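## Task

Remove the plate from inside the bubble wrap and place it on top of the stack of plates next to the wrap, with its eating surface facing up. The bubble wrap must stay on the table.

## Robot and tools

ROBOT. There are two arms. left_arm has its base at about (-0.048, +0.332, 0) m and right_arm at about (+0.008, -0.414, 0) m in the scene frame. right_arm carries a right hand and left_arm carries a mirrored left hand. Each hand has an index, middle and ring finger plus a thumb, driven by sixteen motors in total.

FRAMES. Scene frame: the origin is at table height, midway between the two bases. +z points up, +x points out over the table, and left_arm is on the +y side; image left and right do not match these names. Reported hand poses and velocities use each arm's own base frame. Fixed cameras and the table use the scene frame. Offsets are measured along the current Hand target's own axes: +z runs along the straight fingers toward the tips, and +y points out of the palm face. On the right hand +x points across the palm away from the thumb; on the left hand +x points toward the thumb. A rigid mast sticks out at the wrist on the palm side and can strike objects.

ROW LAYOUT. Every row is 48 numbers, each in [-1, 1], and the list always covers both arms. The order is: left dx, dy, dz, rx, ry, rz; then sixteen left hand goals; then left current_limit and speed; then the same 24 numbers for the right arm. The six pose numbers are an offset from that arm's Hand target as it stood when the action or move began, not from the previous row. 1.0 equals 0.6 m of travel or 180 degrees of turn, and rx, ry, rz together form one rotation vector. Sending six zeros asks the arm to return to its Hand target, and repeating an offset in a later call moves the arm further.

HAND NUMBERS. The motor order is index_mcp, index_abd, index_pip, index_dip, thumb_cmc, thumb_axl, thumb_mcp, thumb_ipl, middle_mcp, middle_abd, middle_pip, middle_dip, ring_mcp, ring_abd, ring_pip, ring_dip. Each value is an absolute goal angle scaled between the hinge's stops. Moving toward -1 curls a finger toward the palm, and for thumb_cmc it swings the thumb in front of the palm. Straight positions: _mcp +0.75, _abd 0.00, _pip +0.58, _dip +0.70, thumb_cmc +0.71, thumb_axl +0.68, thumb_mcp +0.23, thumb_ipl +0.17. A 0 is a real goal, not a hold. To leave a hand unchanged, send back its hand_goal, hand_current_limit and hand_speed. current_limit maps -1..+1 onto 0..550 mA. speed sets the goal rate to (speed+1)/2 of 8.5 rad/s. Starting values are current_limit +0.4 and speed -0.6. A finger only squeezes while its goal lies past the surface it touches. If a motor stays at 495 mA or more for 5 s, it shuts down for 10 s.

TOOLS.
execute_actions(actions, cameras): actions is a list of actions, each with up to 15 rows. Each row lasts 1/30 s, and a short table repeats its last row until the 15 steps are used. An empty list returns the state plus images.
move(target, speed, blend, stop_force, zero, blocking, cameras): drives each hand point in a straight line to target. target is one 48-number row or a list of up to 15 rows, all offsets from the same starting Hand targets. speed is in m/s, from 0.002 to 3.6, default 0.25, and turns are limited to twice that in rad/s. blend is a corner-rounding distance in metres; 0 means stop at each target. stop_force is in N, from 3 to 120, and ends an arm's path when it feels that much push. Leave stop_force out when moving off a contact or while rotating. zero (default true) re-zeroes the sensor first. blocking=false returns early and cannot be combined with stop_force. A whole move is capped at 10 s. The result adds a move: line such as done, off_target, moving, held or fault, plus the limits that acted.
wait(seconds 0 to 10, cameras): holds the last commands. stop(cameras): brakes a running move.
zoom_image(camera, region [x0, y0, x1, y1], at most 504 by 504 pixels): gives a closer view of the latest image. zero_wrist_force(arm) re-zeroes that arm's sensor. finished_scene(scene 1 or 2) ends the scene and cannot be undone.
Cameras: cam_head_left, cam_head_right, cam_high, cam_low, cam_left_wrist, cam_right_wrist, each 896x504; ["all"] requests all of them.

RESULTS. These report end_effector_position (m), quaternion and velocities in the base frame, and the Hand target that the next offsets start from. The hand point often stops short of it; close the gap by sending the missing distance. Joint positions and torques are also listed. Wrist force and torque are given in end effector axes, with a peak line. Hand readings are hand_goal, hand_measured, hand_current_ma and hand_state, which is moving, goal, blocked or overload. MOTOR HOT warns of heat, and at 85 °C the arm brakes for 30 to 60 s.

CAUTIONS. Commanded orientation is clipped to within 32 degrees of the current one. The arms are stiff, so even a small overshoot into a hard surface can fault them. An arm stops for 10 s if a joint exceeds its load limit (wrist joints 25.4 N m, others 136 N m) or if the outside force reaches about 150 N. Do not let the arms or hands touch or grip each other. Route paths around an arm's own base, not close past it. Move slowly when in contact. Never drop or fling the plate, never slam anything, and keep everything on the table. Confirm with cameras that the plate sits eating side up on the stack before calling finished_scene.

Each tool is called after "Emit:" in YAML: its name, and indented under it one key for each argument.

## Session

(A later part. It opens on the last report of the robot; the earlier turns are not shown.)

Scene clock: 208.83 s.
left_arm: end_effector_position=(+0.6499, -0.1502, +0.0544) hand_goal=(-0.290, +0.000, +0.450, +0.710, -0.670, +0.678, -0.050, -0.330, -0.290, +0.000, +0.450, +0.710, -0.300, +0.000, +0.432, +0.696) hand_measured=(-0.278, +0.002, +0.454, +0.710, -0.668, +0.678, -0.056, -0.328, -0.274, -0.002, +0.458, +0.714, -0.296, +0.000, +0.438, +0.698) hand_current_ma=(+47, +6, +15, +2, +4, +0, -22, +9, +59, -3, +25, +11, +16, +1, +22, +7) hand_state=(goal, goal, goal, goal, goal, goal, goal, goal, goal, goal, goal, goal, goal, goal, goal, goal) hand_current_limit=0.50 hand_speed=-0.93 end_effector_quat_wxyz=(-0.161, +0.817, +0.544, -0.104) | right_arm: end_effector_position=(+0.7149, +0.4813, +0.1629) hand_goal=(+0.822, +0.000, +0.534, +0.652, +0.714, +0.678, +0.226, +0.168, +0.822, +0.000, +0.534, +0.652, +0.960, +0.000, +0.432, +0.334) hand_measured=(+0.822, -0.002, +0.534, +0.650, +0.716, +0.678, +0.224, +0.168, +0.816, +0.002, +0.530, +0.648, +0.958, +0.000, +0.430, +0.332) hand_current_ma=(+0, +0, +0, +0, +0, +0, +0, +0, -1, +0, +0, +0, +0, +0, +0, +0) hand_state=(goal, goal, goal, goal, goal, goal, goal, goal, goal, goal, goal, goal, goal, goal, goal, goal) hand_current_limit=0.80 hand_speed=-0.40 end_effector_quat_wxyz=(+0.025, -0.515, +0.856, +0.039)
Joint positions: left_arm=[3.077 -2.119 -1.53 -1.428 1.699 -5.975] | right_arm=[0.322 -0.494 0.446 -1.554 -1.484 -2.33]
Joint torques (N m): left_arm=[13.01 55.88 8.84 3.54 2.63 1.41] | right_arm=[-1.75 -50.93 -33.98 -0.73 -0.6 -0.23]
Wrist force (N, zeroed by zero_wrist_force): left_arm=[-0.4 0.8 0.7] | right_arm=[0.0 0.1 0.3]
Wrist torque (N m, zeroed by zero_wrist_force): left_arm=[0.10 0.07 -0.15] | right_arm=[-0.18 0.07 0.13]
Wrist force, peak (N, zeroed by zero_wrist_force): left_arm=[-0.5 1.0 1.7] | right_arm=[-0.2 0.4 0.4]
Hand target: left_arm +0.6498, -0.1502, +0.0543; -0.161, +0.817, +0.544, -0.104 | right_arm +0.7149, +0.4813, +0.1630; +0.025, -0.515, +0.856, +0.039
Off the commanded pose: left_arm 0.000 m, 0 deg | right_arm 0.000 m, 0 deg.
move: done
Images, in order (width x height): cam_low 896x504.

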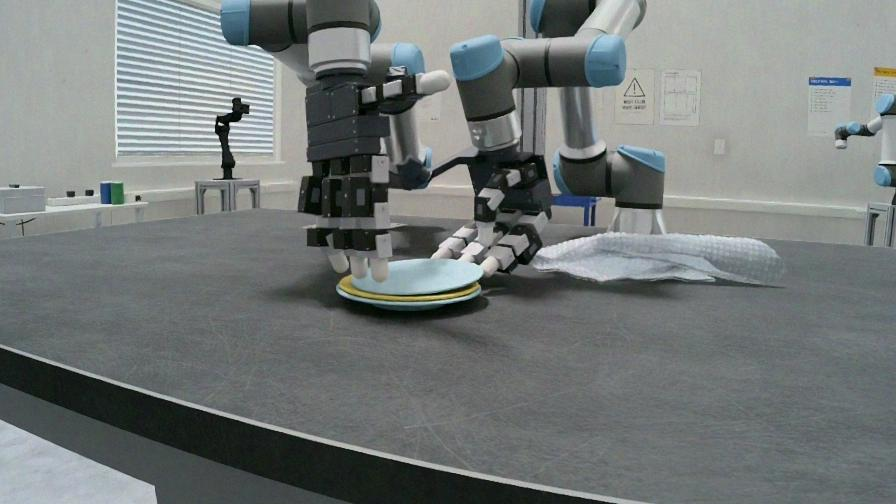

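Emit:
move:
  target:
    - [0,-0.0309,0.0125,0,0,0,-0.29,0,0.45,0.71,-0.671,0.678,-0.05,-0.33,-0.29,0,0.45,0.71,-0.3,0,0.431,0.696,0.5,-0.93,0,0,0,0,0,0,0.822,0,0.533,0.652,0.714,0.678,0.226,0.168,0.822,0,0.533,0.652,0.96,0,0.431,0.333,0.8,-0.4]
    - [0,-0.0384,-0.006,0,0,0,-0.29,0,0.45,0.71,-0.671,0.678,-0.05,-0.33,-0.29,0,0.45,0.71,-0.3,0,0.431,0.696,0.5,-0.93,0,0,0,0,0,0,0.822,0,0.533,0.652,0.714,0.678,0.226,0.168,0.822,0,0.533,0.652,0.96,0,0.431,0.333,0.8,-0.4]
  speed: 0.02
  cameras: ["cam_low","cam_head_left","cam_head_right","cam_high","cam_right_wrist"]

Emit:
zoom_image:
  camera: "cam_low"
  region: [280, 180, 560, 340]

Emit:
zoom_image:
  camera: "cam_head_right"
  region: [240, 120, 460, 280]

Scene clock: 211.27 s.
left_arm: end_effector_position=(+0.6314, -0.1424, +0.0662) hand_goal=(-0.290, +0.000, +0.450, +0.710, -0.670, +0.678, -0.050, -0.330, -0.290, +0.000, +0.450, +0.710, -0.300, +0.000, +0.432, +0.696) hand_measured=(-0.278, +0.002, +0.454, +0.710, -0.668, +0.678, -0.056, -0.328, -0.274, -0.002, +0.458, +0.714, -0.294, +0.000, +0.438, +0.698) hand_current_ma=(+47, +6, +15, +2, +4, +0, -22, +9, +58, -3, +25, +11, +17, +1, +22, +7) hand_state=(goal, goal, goal, goal, goal, goal, goal, goal, goal, goal, goal, goal, goal, goal, goal, goal) hand_current_limit=0.50 hand_speed=-0.93 end_effector_quat_wxyz=(-0.161, +0.817, +0.544, -0.104) | right_arm: end_effector_position=(+0.7149, +0.4813, +0.1630) hand_goal=(+0.822, +0.000, +0.534, +0.652, +0.714, +0.678, +0.226, +0.168, +0.822, +0.000, +0.534, +0.652, +0.960, +0.000, +0.432, +0.334) hand_measured=(+0.822, -0.002, +0.534, +0.650, +0.716, +0.678, +0.224, +0.168, +0.816, +0.002, +0.530, +0.648, +0.958, +0.000, +0.430, +0.332) hand_current_ma=(+0, +0, +0, +0, +0, +0, +0, +0, -1, +0, +0, +0, +0, +0, +0, +0) hand_state=(goal, goal, goal, goal, goal, goal, goal, goal, goal, goal, goal, goal, goal, goal, goal, goal) hand_current_limit=0.80 hand_speed=-0.40 end_effector_quat_wxyz=(+0.025, -0.515, +0.856, +0.039)
Joint positions: left_arm=[3.088 -2.064 -1.585 -1.427 1.703 -5.965] | right_arm=[0.322 -0.494 0.446 -1.554 -1.484 -2.33]
Joint torques (N m): left_arm=[3.1 52.93 30.86 0.43 1.68 -0.53] | right_arm=[-9.85 -49.82 -35.18 -0.69 -0.23 -1.27]
Wrist force (N, zeroed by zero_wrist_force): left_arm=[0.1 0.5 0.6] | right_arm=[-0.1 0.4 0.3]
Wrist torque (N m, zeroed by zero_wrist_force): left_arm=[0.07 0.00 -0.10] | right_arm=[-0.15 0.09 0.12]
Wrist force, peak (N, zeroed by zero_wrist_force): left_arm=[-0.2 0.8 1.1] | right_arm=[0.0 0.4 0.6]
Hand target: left_arm +0.6314, -0.1425, +0.0663; -0.161, +0.817, +0.544, -0.104 | right_arm +0.7149, +0.4813, +0.1630; +0.025, -0.515, +0.856, +0.039
Off the commanded pose: left_arm 0.000 m, 0 deg | right_arm 0.000 m, 0 deg.
move: done
camera_calibration:
cam_right_wrist: T_world_to_cam=[[-0.208125, 0.975132, 0.0761646, -0.305389], [0.664243, 0.0837525, 0.74281, -0.685168], [0.717959, 0.205189, -0.665156, -0.379862], [0, 0, 0, 1]] pos_world=[0.664285, 0.433123, 0.279542]
Images, in order (width x height): cam_head_left 896x504, cam_head_right 896x504, cam_high 896x504, cam_low 896x504, cam_right_wrist 896x504.

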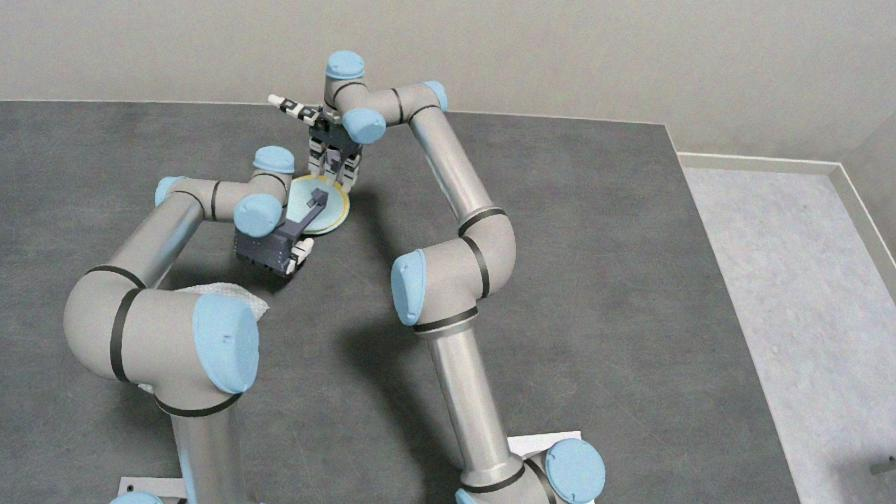

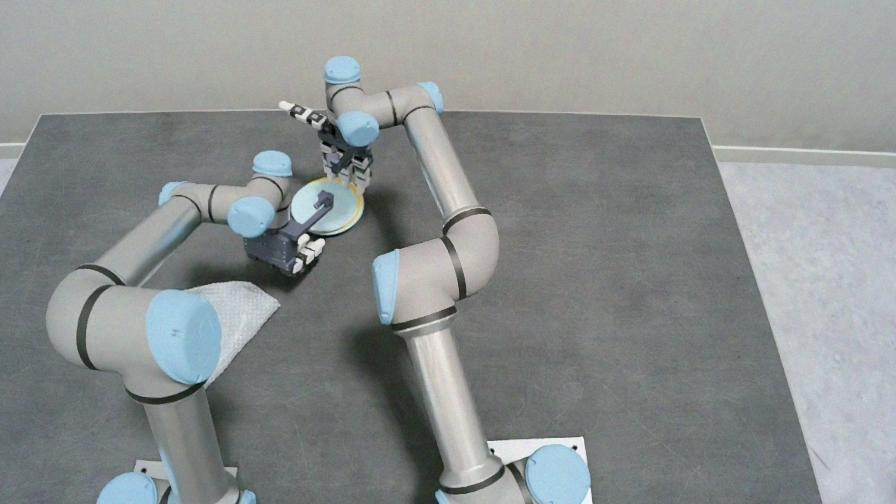

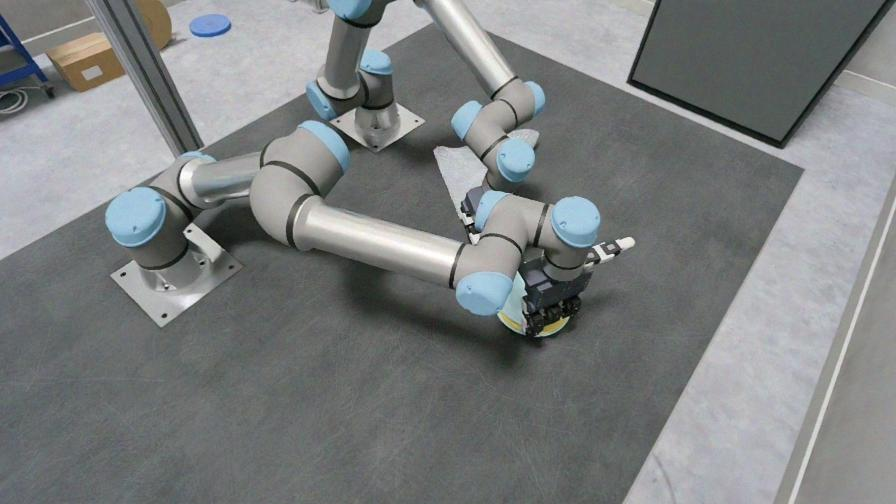

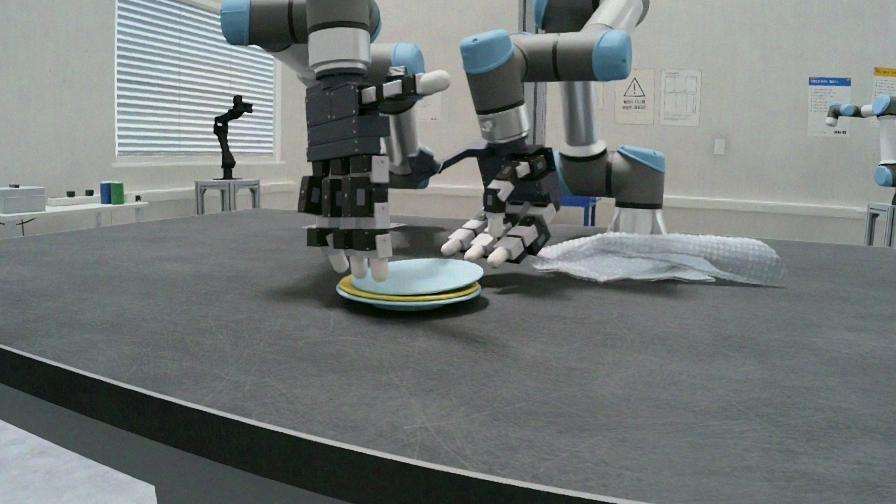

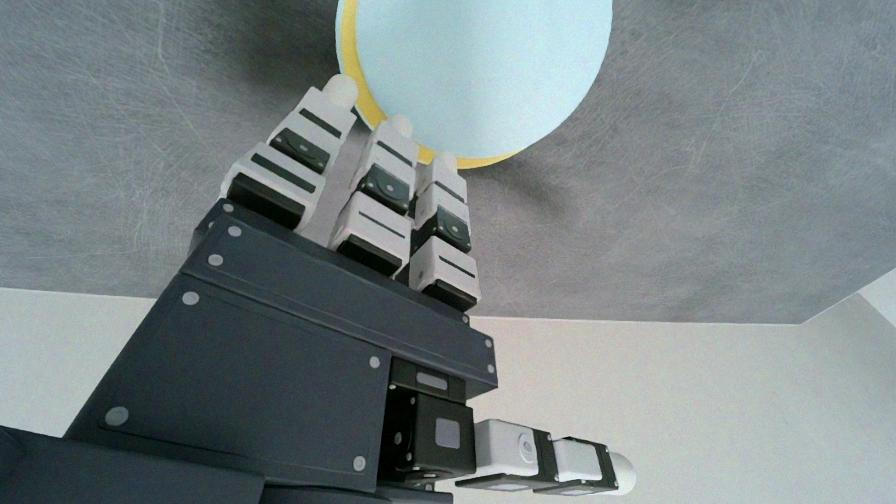

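Scaled by 1.800 from the camera's 896x504 image, which has a finer 1280x720 frame.

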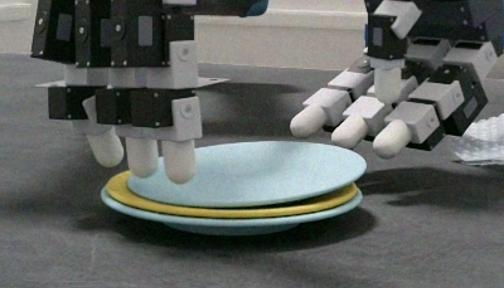

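Scaled by 2.291 from the camera's 896x504 image, which has a finer 1280x720 frame.

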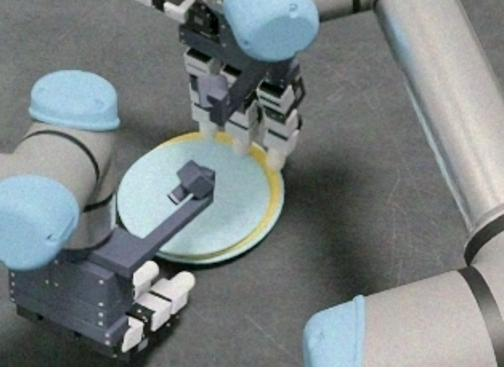

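Emit:
move:
  target: [0,0.0185,-0.0165,0,0,0,-0.29,0,0.45,0.71,-0.671,0.678,-0.05,-0.33,-0.29,0,0.45,0.71,-0.3,0,0.431,0.696,0.5,-0.93,-0.0021,0.001,-0.0249,0,0,0,0.822,0,0.533,0.652,0.714,0.678,0.226,0.168,0.822,0,0.533,0.652,0.96,0,0.431,0.333,0.8,-0.4]
  speed: 0.02
  cameras: ["cam_low"]

Emit:
zoom_image:
  camera: "cam_low"
  region: [280, 180, 560, 340]

Scene clock: 212.97 s.
left_arm: end_effector_position=(+0.6442, -0.1479, +0.0713) hand_goal=(-0.290, +0.000, +0.450, +0.710, -0.670, +0.678, -0.050, -0.330, -0.290, +0.000, +0.450, +0.710, -0.300, +0.000, +0.432, +0.696) hand_measured=(-0.278, +0.002, +0.454, +0.710, -0.668, +0.678, -0.056, -0.328, -0.274, -0.002, +0.458, +0.714, -0.294, +0.000, +0.438, +0.698) hand_current_ma=(+47, +6, +15, +2, +4, +0, -22, +9, +58, -3, +25, +11, +17, +1, +22, +7) hand_state=(goal, goal, goal, goal, goal, goal, goal, goal, goal, goal, goal, goal, goal, goal, goal, goal) hand_current_limit=0.50 hand_speed=-0.93 end_effector_quat_wxyz=(-0.161, +0.817, +0.544, -0.104) | right_arm: end_effector_position=(+0.7149, +0.4813, +0.1779) hand_goal=(+0.822, +0.000, +0.534, +0.652, +0.714, +0.678, +0.226, +0.168, +0.822, +0.000, +0.534, +0.652, +0.960, +0.000, +0.432, +0.334) hand_measured=(+0.822, -0.002, +0.534, +0.650, +0.716, +0.678, +0.224, +0.168, +0.816, +0.002, +0.530, +0.648, +0.958, +0.000, +0.430, +0.332) hand_current_ma=(+0, +0, +0, +0, +0, +0, +0, +0, -1, +0, +0, +0, +0, +0, +0, +0) hand_state=(goal, goal, goal, goal, goal, goal, goal, goal, goal, goal, goal, goal, goal, goal, goal, goal) hand_current_limit=0.80 hand_speed=-0.40 end_effector_quat_wxyz=(+0.025, -0.515, +0.856, +0.039)
Joint positions: left_arm=[3.08 -2.088 -1.533 -1.456 1.7 -5.972] | right_arm=[0.322 -0.488 0.396 -1.51 -1.484 -2.33]
Joint torques (N m): left_arm=[-14.21 29.33 30.3 0.64 -2.26 -1.8] | right_arm=[-7.73 -49.5 -33.92 -0.86 2.14 1.01]
Wrist force (N, zeroed by zero_wrist_force): left_arm=[-0.2 0.4 0.8] | right_arm=[-0.1 0.4 0.3]
Wrist torque (N m, zeroed by zero_wrist_force): left_arm=[0.04 0.05 0.08] | right_arm=[-0.14 0.08 0.13]
Wrist force, peak (N, zeroed by zero_wrist_force): left_arm=[-0.1 1.1 0.8] | right_arm=[-0.2 0.3 0.6]
Hand target: left_arm +0.6443, -0.1479, +0.0713; -0.161, +0.817, +0.544, -0.104 | right_arm +0.7149, +0.4813, +0.1780; +0.025, -0.515, +0.856, +0.039
Off the commanded pose: left_arm 0.000 m, 0 deg | right_arm 0.000 m, 0 deg.
move: done
Images, in order (width x height): cam_low 896x504.

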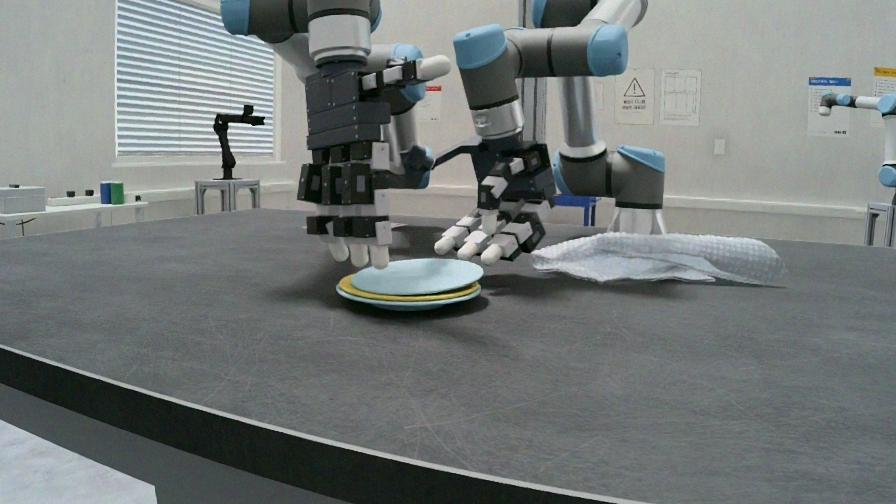

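Scaled by 1.800 from the camera's 896x504 image, which has a finer 1280x720 frame.

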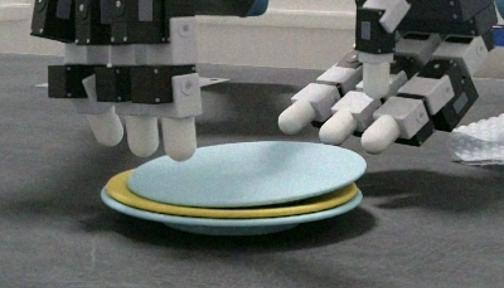

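Emit:
move:
  target: [0,0.0136,-0.0019,0,0,0,-0.29,0,0.45,0.71,-0.671,0.678,-0.05,-0.33,-0.29,0,0.45,0.71,-0.3,0,0.431,0.696,0.5,-0.93,0,0,0,0,0,0,0.822,0,0.533,0.652,0.714,0.678,0.226,0.168,0.822,0,0.533,0.652,0.96,0,0.431,0.333,0.8,-0.4]
  speed: 0.01
  stop_force: 4
  cameras: ["cam_low","cam_head_right"]

Emit:
zoom_image:
  camera: "cam_low"
  region: [280, 180, 560, 340]

Emit:
zoom_image:
  camera: "cam_head_right"
  region: [240, 120, 460, 280]

Scene clock: 215.10 s.
left_arm: end_effector_position=(+0.6516, -0.1510, +0.0693) hand_goal=(-0.290, +0.000, +0.450, +0.710, -0.670, +0.678, -0.050, -0.330, -0.290, +0.000, +0.450, +0.710, -0.300, +0.000, +0.432, +0.696) hand_measured=(-0.278, +0.002, +0.454, +0.710, -0.668, +0.678, -0.056, -0.328, -0.274, -0.002, +0.458, +0.714, -0.294, +0.000, +0.438, +0.698) hand_current_ma=(+47, +6, +15, +2, +4, +0, -22, +9, +58, -3, +25, +11, +17, +1, +22, +7) hand_state=(goal, goal, goal, goal, goal, goal, goal, goal, goal, goal, goal, goal, goal, goal, goal, goal) hand_current_limit=0.50 hand_speed=-0.93 end_effector_quat_wxyz=(-0.161, +0.817, +0.544, -0.104) | right_arm: end_effector_position=(+0.7149, +0.4813, +0.1780) hand_goal=(+0.822, +0.000, +0.534, +0.652, +0.714, +0.678, +0.226, +0.168, +0.822, +0.000, +0.534, +0.652, +0.960, +0.000, +0.432, +0.334) hand_measured=(+0.822, -0.002, +0.534, +0.650, +0.716, +0.678, +0.224, +0.168, +0.816, +0.002, +0.530, +0.648, +0.958, +0.000, +0.430, +0.332) hand_current_ma=(+0, +0, +0, +0, +0, +0, +0, +0, -1, +0, +0, +0, +0, +0, +0, +0) hand_state=(goal, goal, goal, goal, goal, goal, goal, goal, goal, goal, goal, goal, goal, goal, goal, goal) hand_current_limit=0.80 hand_speed=-0.40 end_effector_quat_wxyz=(+0.025, -0.515, +0.856, +0.039)
Joint positions: left_arm=[3.076 -2.107 -1.507 -1.463 1.698 -5.976] | right_arm=[0.322 -0.488 0.396 -1.51 -1.484 -2.33]
Joint torques (N m): left_arm=[-14.02 29.81 31.04 0.53 -2.32 -1.79] | right_arm=[2.9 -48.93 -35.75 -0.72 2.29 -1.48]
Wrist force (N, zeroed by zero_wrist_force): left_arm=[-0.3 0.6 0.8] | right_arm=[-0.1 0.3 0.2]
Wrist torque (N m, zeroed by zero_wrist_force): left_arm=[0.06 0.07 0.07] | right_arm=[-0.16 0.09 0.12]
Wrist force, peak (N, zeroed by zero_wrist_force): left_arm=[-0.5 0.9 1.0] | right_arm=[-0.2 0.6 0.3]
Hand target: left_arm +0.6516, -0.1510, +0.0693; -0.161, +0.817, +0.544, -0.104 | right_arm +0.7149, +0.4813, +0.1780; +0.025, -0.515, +0.856, +0.039
Off the commanded pose: left_arm 0.000 m, 0 deg | right_arm 0.000 m, 0 deg.
move: done
Images, in order (width x height): cam_head_right 896x504, cam_low 896x504.

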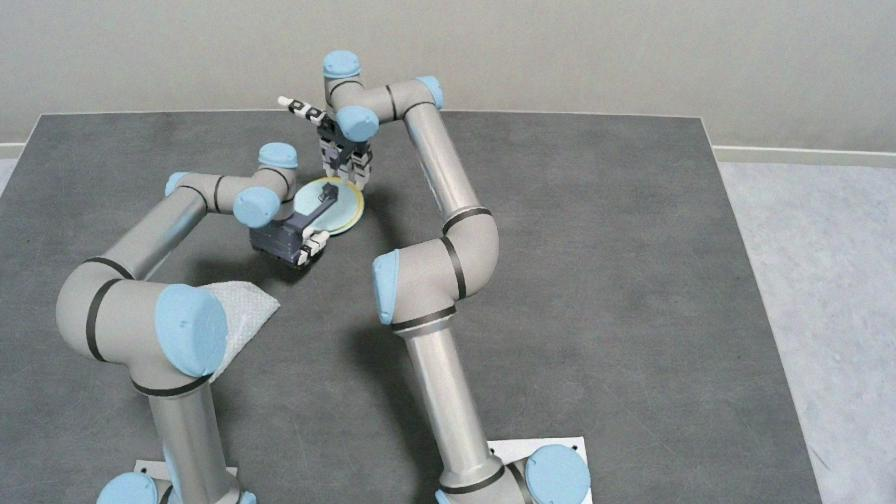

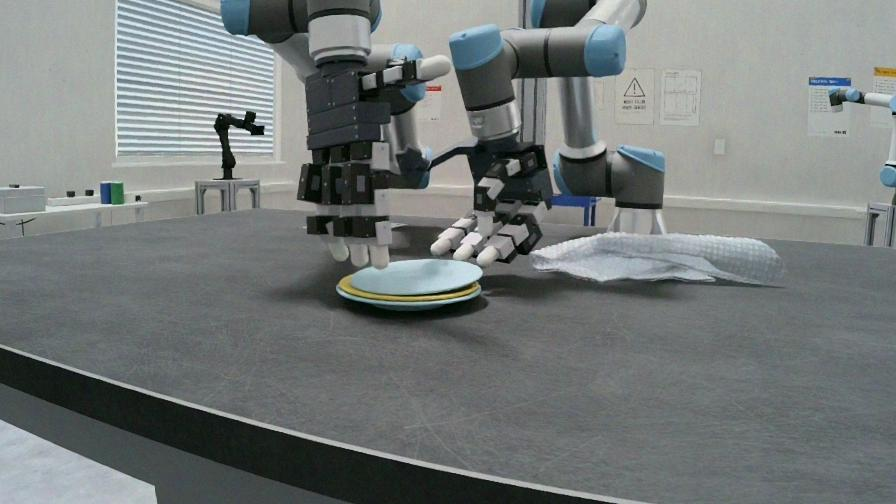

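Scaled by 1.800 from the camera's 896x504 image, which has a finer 1280x720 frame.

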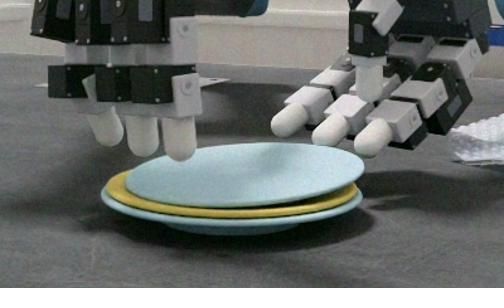

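Scaled by 2.291 from the camera's 896x504 image, which has a finer 1280x720 frame.

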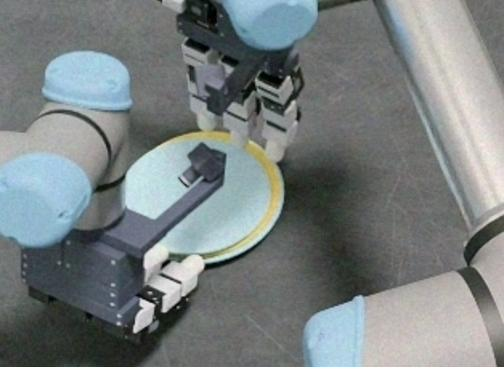

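Emit:
move:
  target: [0,0.0105,-0.0006,0,0,0,-0.29,0,0.45,0.71,-0.671,0.678,-0.05,-0.33,-0.29,0,0.45,0.71,-0.3,0,0.431,0.696,0.5,-0.93,0,0,0,0,0,0,0.822,0,0.533,0.652,0.714,0.678,0.226,0.168,0.822,0,0.533,0.652,0.96,0,0.431,0.333,0.8,-0.4]
  speed: 0.01
  stop_force: 4
  cameras: ["cam_low","cam_head_right"]

Emit:
zoom_image:
  camera: "cam_low"
  region: [280, 180, 560, 340]

Emit:
zoom_image:
  camera: "cam_head_right"
  region: [240, 120, 460, 280]

Scene clock: 216.77 s.
left_arm: end_effector_position=(+0.6571, -0.1533, +0.0672) hand_goal=(-0.290, +0.000, +0.450, +0.710, -0.670, +0.678, -0.050, -0.330, -0.290, +0.000, +0.450, +0.710, -0.300, +0.000, +0.432, +0.696) hand_measured=(-0.278, +0.002, +0.454, +0.710, -0.668, +0.678, -0.056, -0.328, -0.274, -0.002, +0.458, +0.714, -0.294, +0.000, +0.438, +0.698) hand_current_ma=(+47, +6, +15, +2, +4, +0, -22, +9, +58, -3, +24, +11, +17, +1, +22, +7) hand_state=(goal, goal, goal, goal, goal, goal, goal, goal, goal, goal, goal, goal, goal, goal, goal, goal) hand_current_limit=0.50 hand_speed=-0.93 end_effector_quat_wxyz=(-0.161, +0.817, +0.544, -0.104) | right_arm: end_effector_position=(+0.7149, +0.4813, +0.1780) hand_goal=(+0.822, +0.000, +0.534, +0.652, +0.714, +0.678, +0.226, +0.168, +0.822, +0.000, +0.534, +0.652, +0.960, +0.000, +0.432, +0.334) hand_measured=(+0.822, -0.002, +0.534, +0.650, +0.716, +0.678, +0.224, +0.168, +0.816, +0.002, +0.530, +0.648, +0.958, +0.000, +0.430, +0.332) hand_current_ma=(+0, +0, +0, +0, +0, +0, +0, +0, -1, +0, +0, +0, +0, +0, +0, +0) hand_state=(goal, goal, goal, goal, goal, goal, goal, goal, goal, goal, goal, goal, goal, goal, goal, goal) hand_current_limit=0.80 hand_speed=-0.40 end_effector_quat_wxyz=(+0.025, -0.515, +0.856, +0.039)
Joint positions: left_arm=[3.073 -2.122 -1.489 -1.467 1.697 -5.979] | right_arm=[0.322 -0.488 0.396 -1.51 -1.484 -2.33]
Joint torques (N m): left_arm=[-14.23 30.48 31.19 0.47 -2.34 -1.7] | right_arm=[10.3 -49.69 -35.51 -0.49 2.42 -1.32]
Wrist force (N, zeroed by zero_wrist_force): left_arm=[-0.4 0.9 0.7] | right_arm=[0.0 0.3 0.3]
Wrist torque (N m, zeroed by zero_wrist_force): left_arm=[0.12 0.08 0.05] | right_arm=[-0.16 0.08 0.13]
Wrist force, peak (N, zeroed by zero_wrist_force): left_arm=[-0.5 1.0 1.0] | right_arm=[-0.1 0.3 0.6]
Hand target: left_arm +0.6571, -0.1533, +0.0672; -0.161, +0.817, +0.544, -0.104 | right_arm +0.7149, +0.4813, +0.1780; +0.025, -0.515, +0.856, +0.039
Off the commanded pose: left_arm 0.000 m, 0 deg | right_arm 0.000 m, 0 deg.
move: done
Images, in order (width x height): cam_head_right 896x504, cam_low 896x504.

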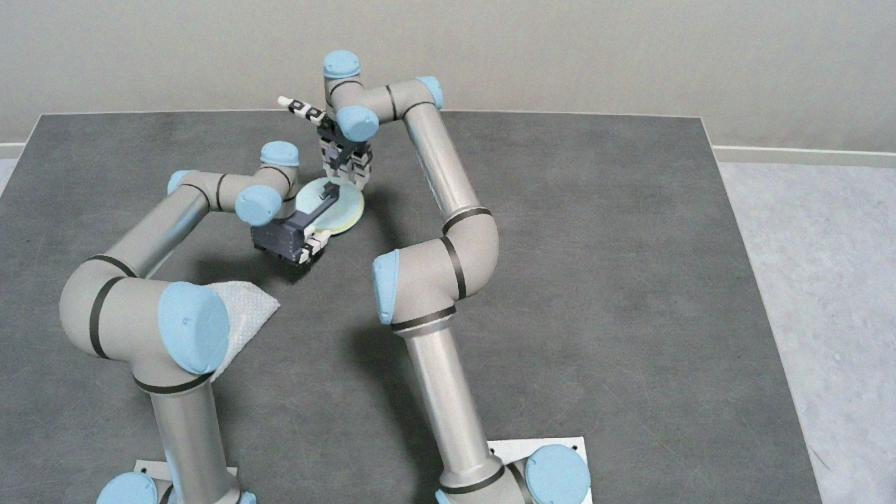

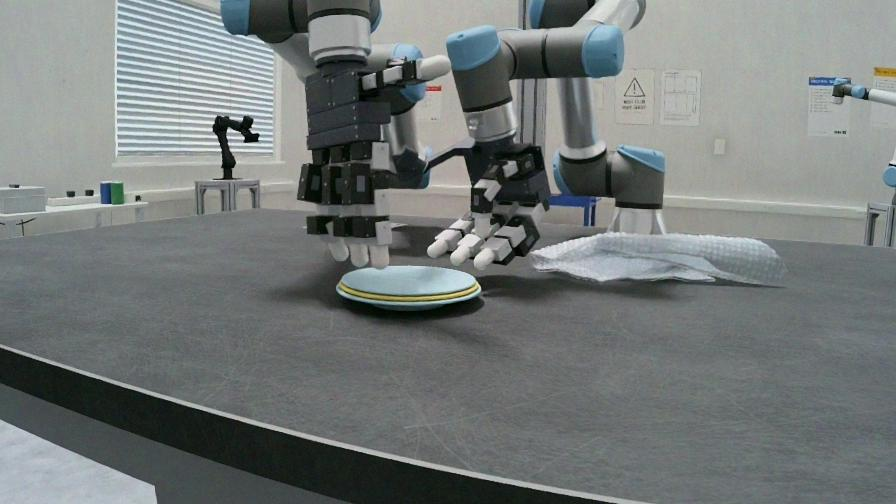

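Scaled by 1.800 from the camera's 896x504 image, which has a finer 1280x720 frame.

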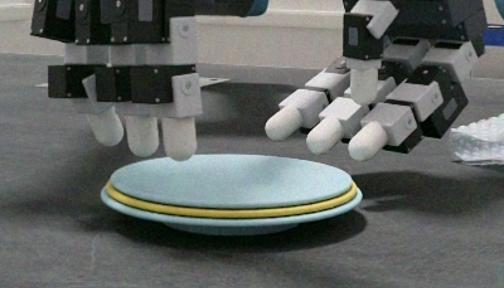

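Scaled by 2.291 from the camera's 896x504 image, which has a finer 1280x720 frame.

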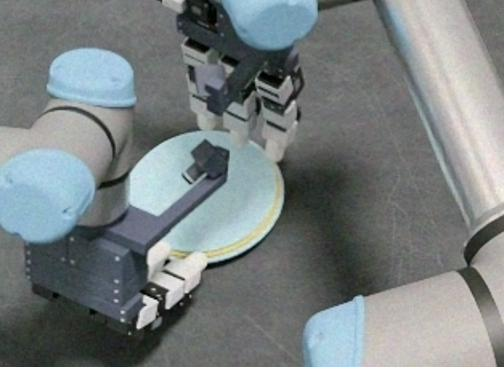

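Emit:
move:
  target:
    - [0,-0.0309,0.0125,0,0,0,-0.29,0,0.45,0.71,-0.671,0.678,-0.05,-0.33,-0.29,0,0.45,0.71,-0.3,0,0.431,0.696,0.5,-0.93,0,0,0,0,0,0,0.822,0,0.533,0.652,0.714,0.678,0.226,0.168,0.822,0,0.533,0.652,0.96,0,0.431,0.333,0.8,-0.4]
    - [0,-0.1796,-0.0518,0,0,0,-0.29,0,0.45,0.71,-0.671,0.678,-0.05,-0.33,-0.29,0,0.45,0.71,-0.3,0,0.431,0.696,0.5,-0.93,-0.0017,0.0008,-0.0199,0,0,0,0.822,0,0.533,0.652,0.714,0.678,0.226,0.168,0.822,0,0.533,0.652,0.96,0,0.431,0.333,0.8,-0.4]
    - [0,-0.1796,-0.0518,0,0,0,-0.29,0,0.45,0.71,-0.671,0.678,-0.05,-0.33,-0.29,0,0.45,0.71,-0.3,0,0.431,0.696,0.5,-0.93,0.2171,-0.1153,-0.0563,0,0,0,0.822,0,0.533,0.652,0.714,0.678,0.226,0.168,0.822,0,0.533,0.652,0.96,0,0.431,0.333,0.8,-0.4]
  speed: [0.03, 0.06, 0.08]
  blend: [0.005,0.01,0]
  cameras: ["cam_low","cam_head_right","cam_head_left","cam_high"]

Emit:
zoom_image:
  camera: "cam_low"
  region: [280, 180, 560, 340]

Emit:
zoom_image:
  camera: "cam_head_right"
  region: [240, 120, 460, 280]

Scene clock: 221.70 s.
left_arm: end_effector_position=(+0.5757, -0.1196, +0.1366) hand_goal=(-0.290, +0.000, +0.450, +0.710, -0.670, +0.678, -0.050, -0.330, -0.290, +0.000, +0.450, +0.710, -0.300, +0.000, +0.432, +0.696) hand_measured=(-0.278, +0.002, +0.454, +0.710, -0.668, +0.678, -0.056, -0.328, -0.274, -0.002, +0.458, +0.714, -0.294, +0.000, +0.438, +0.698) hand_current_ma=(+47, +6, +15, +2, +4, +0, -22, +9, +57, -3, +24, +11, +17, +1, +22, +7) hand_state=(goal, goal, goal, goal, goal, goal, goal, goal, goal, goal, goal, goal, goal, goal, goal, goal) hand_current_limit=0.50 hand_speed=-0.93 end_effector_quat_wxyz=(-0.161, +0.817, +0.544, -0.104) | right_arm: end_effector_position=(+0.7149, +0.3314, +0.1980) hand_goal=(+0.822, +0.000, +0.534, +0.652, +0.714, +0.678, +0.226, +0.168, +0.822, +0.000, +0.534, +0.652, +0.960, +0.000, +0.432, +0.334) hand_measured=(+0.822, -0.002, +0.534, +0.650, +0.716, +0.678, +0.224, +0.168, +0.818, +0.002, +0.530, +0.648, +0.958, +0.000, +0.430, +0.332) hand_current_ma=(+0, +0, +0, +0, +0, +0, +0, +0, -1, +0, +0, +0, +0, +0, +0, +0) hand_state=(goal, goal, goal, goal, goal, goal, goal, goal, goal, goal, goal, goal, goal, goal, goal, goal) hand_current_limit=0.80 hand_speed=-0.40 end_effector_quat_wxyz=(+0.025, -0.515, +0.856, +0.039)
Joint positions: left_arm=[3.122 -1.862 -1.682 -1.528 1.715 -5.933] | right_arm=[0.148 -0.732 0.8 -1.655 -1.48 -2.505]
Joint torques (N m): left_arm=[12.96 46.3 9.42 0.51 2.58 1.49] | right_arm=[-12.28 -63.77 -12.48 -4.84 2.73 -1.88]
Wrist force (N, zeroed by zero_wrist_force): left_arm=[-0.3 0.8 0.8] | right_arm=[-0.1 0.2 0.3]
Wrist torque (N m, zeroed by zero_wrist_force): left_arm=[0.07 0.06 -0.12] | right_arm=[-0.18 0.08 0.14]
Wrist force, peak (N, zeroed by zero_wrist_force): left_arm=[-0.3 1.1 1.0] | right_arm=[-0.5 0.9 0.7]
Hand target: left_arm +0.5757, -0.1196, +0.1366; -0.161, +0.817, +0.544, -0.104 | right_arm +0.7149, +0.3313, +0.1981; +0.025, -0.515, +0.856, +0.039
Off the commanded pose: left_arm 0.000 m, 0 deg | right_arm 0.000 m, 0 deg.
move: done
Images, in order (width x height): cam_head_left 896x504, cam_head_right 896x504, cam_high 896x504, cam_low 896x504.

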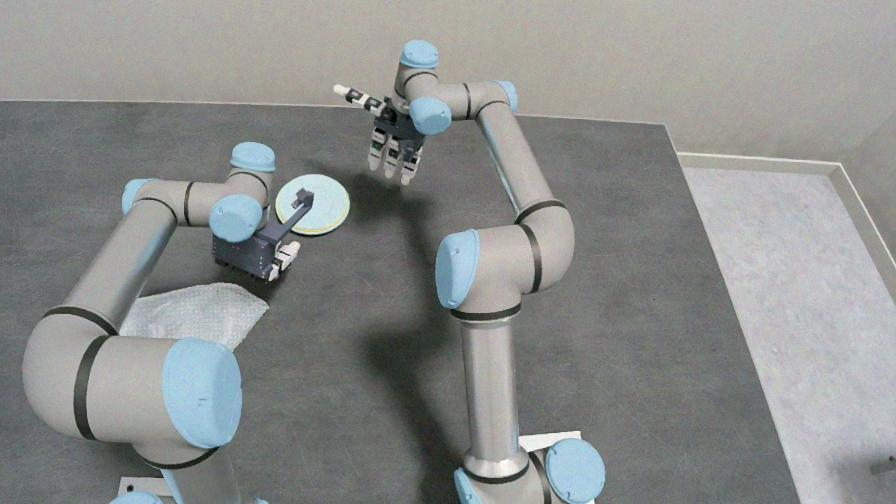

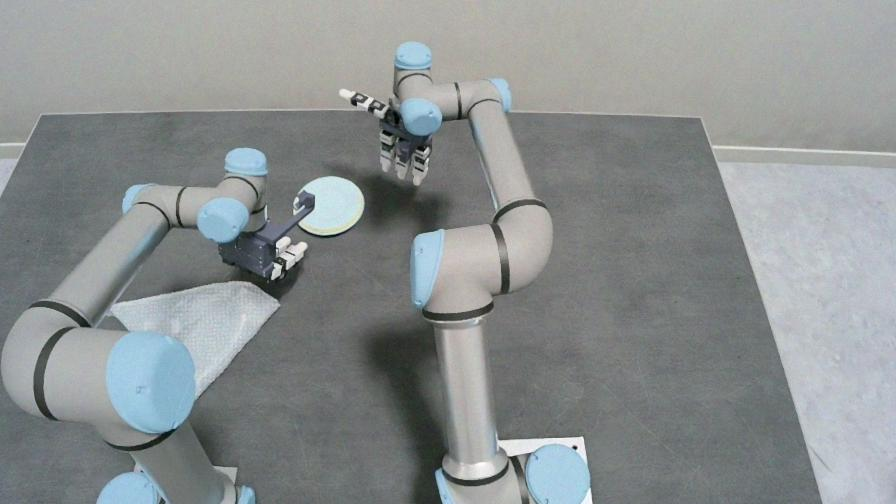

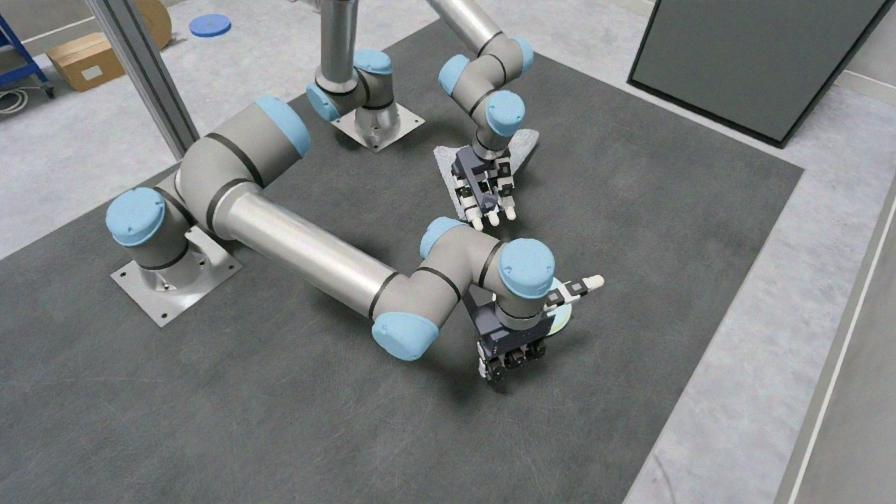

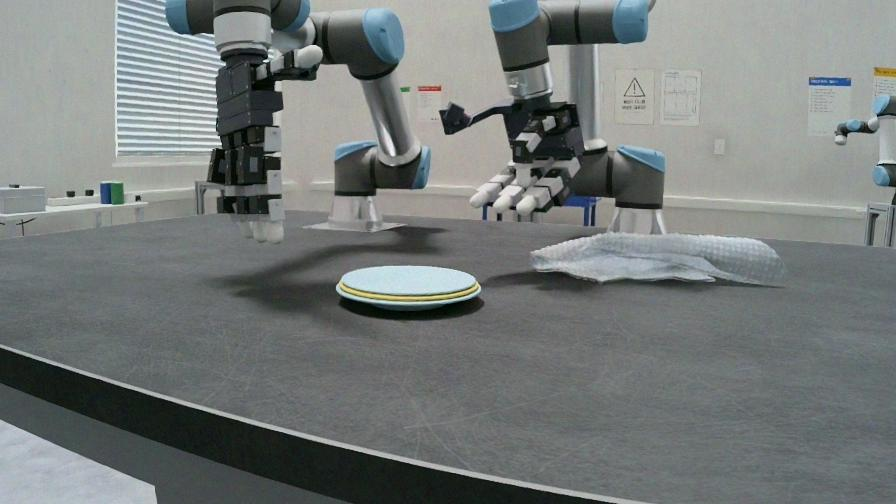

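Scaled by 1.800 from the camera's 896x504 image, which has a finer 1280x720 frame.

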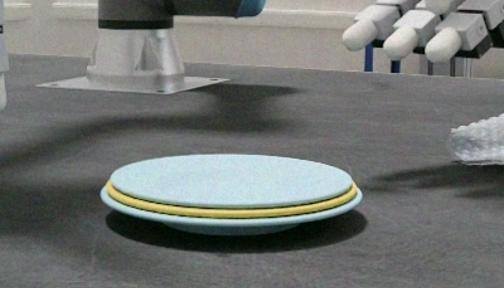

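Scaled by 2.291 from the camera's 896x504 image, which has a finer 1280x720 frame.

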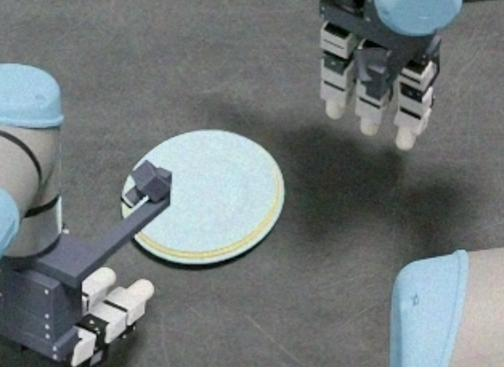

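Emit:
finished_scene:
  scene: 1

The scene is finished: the task was done.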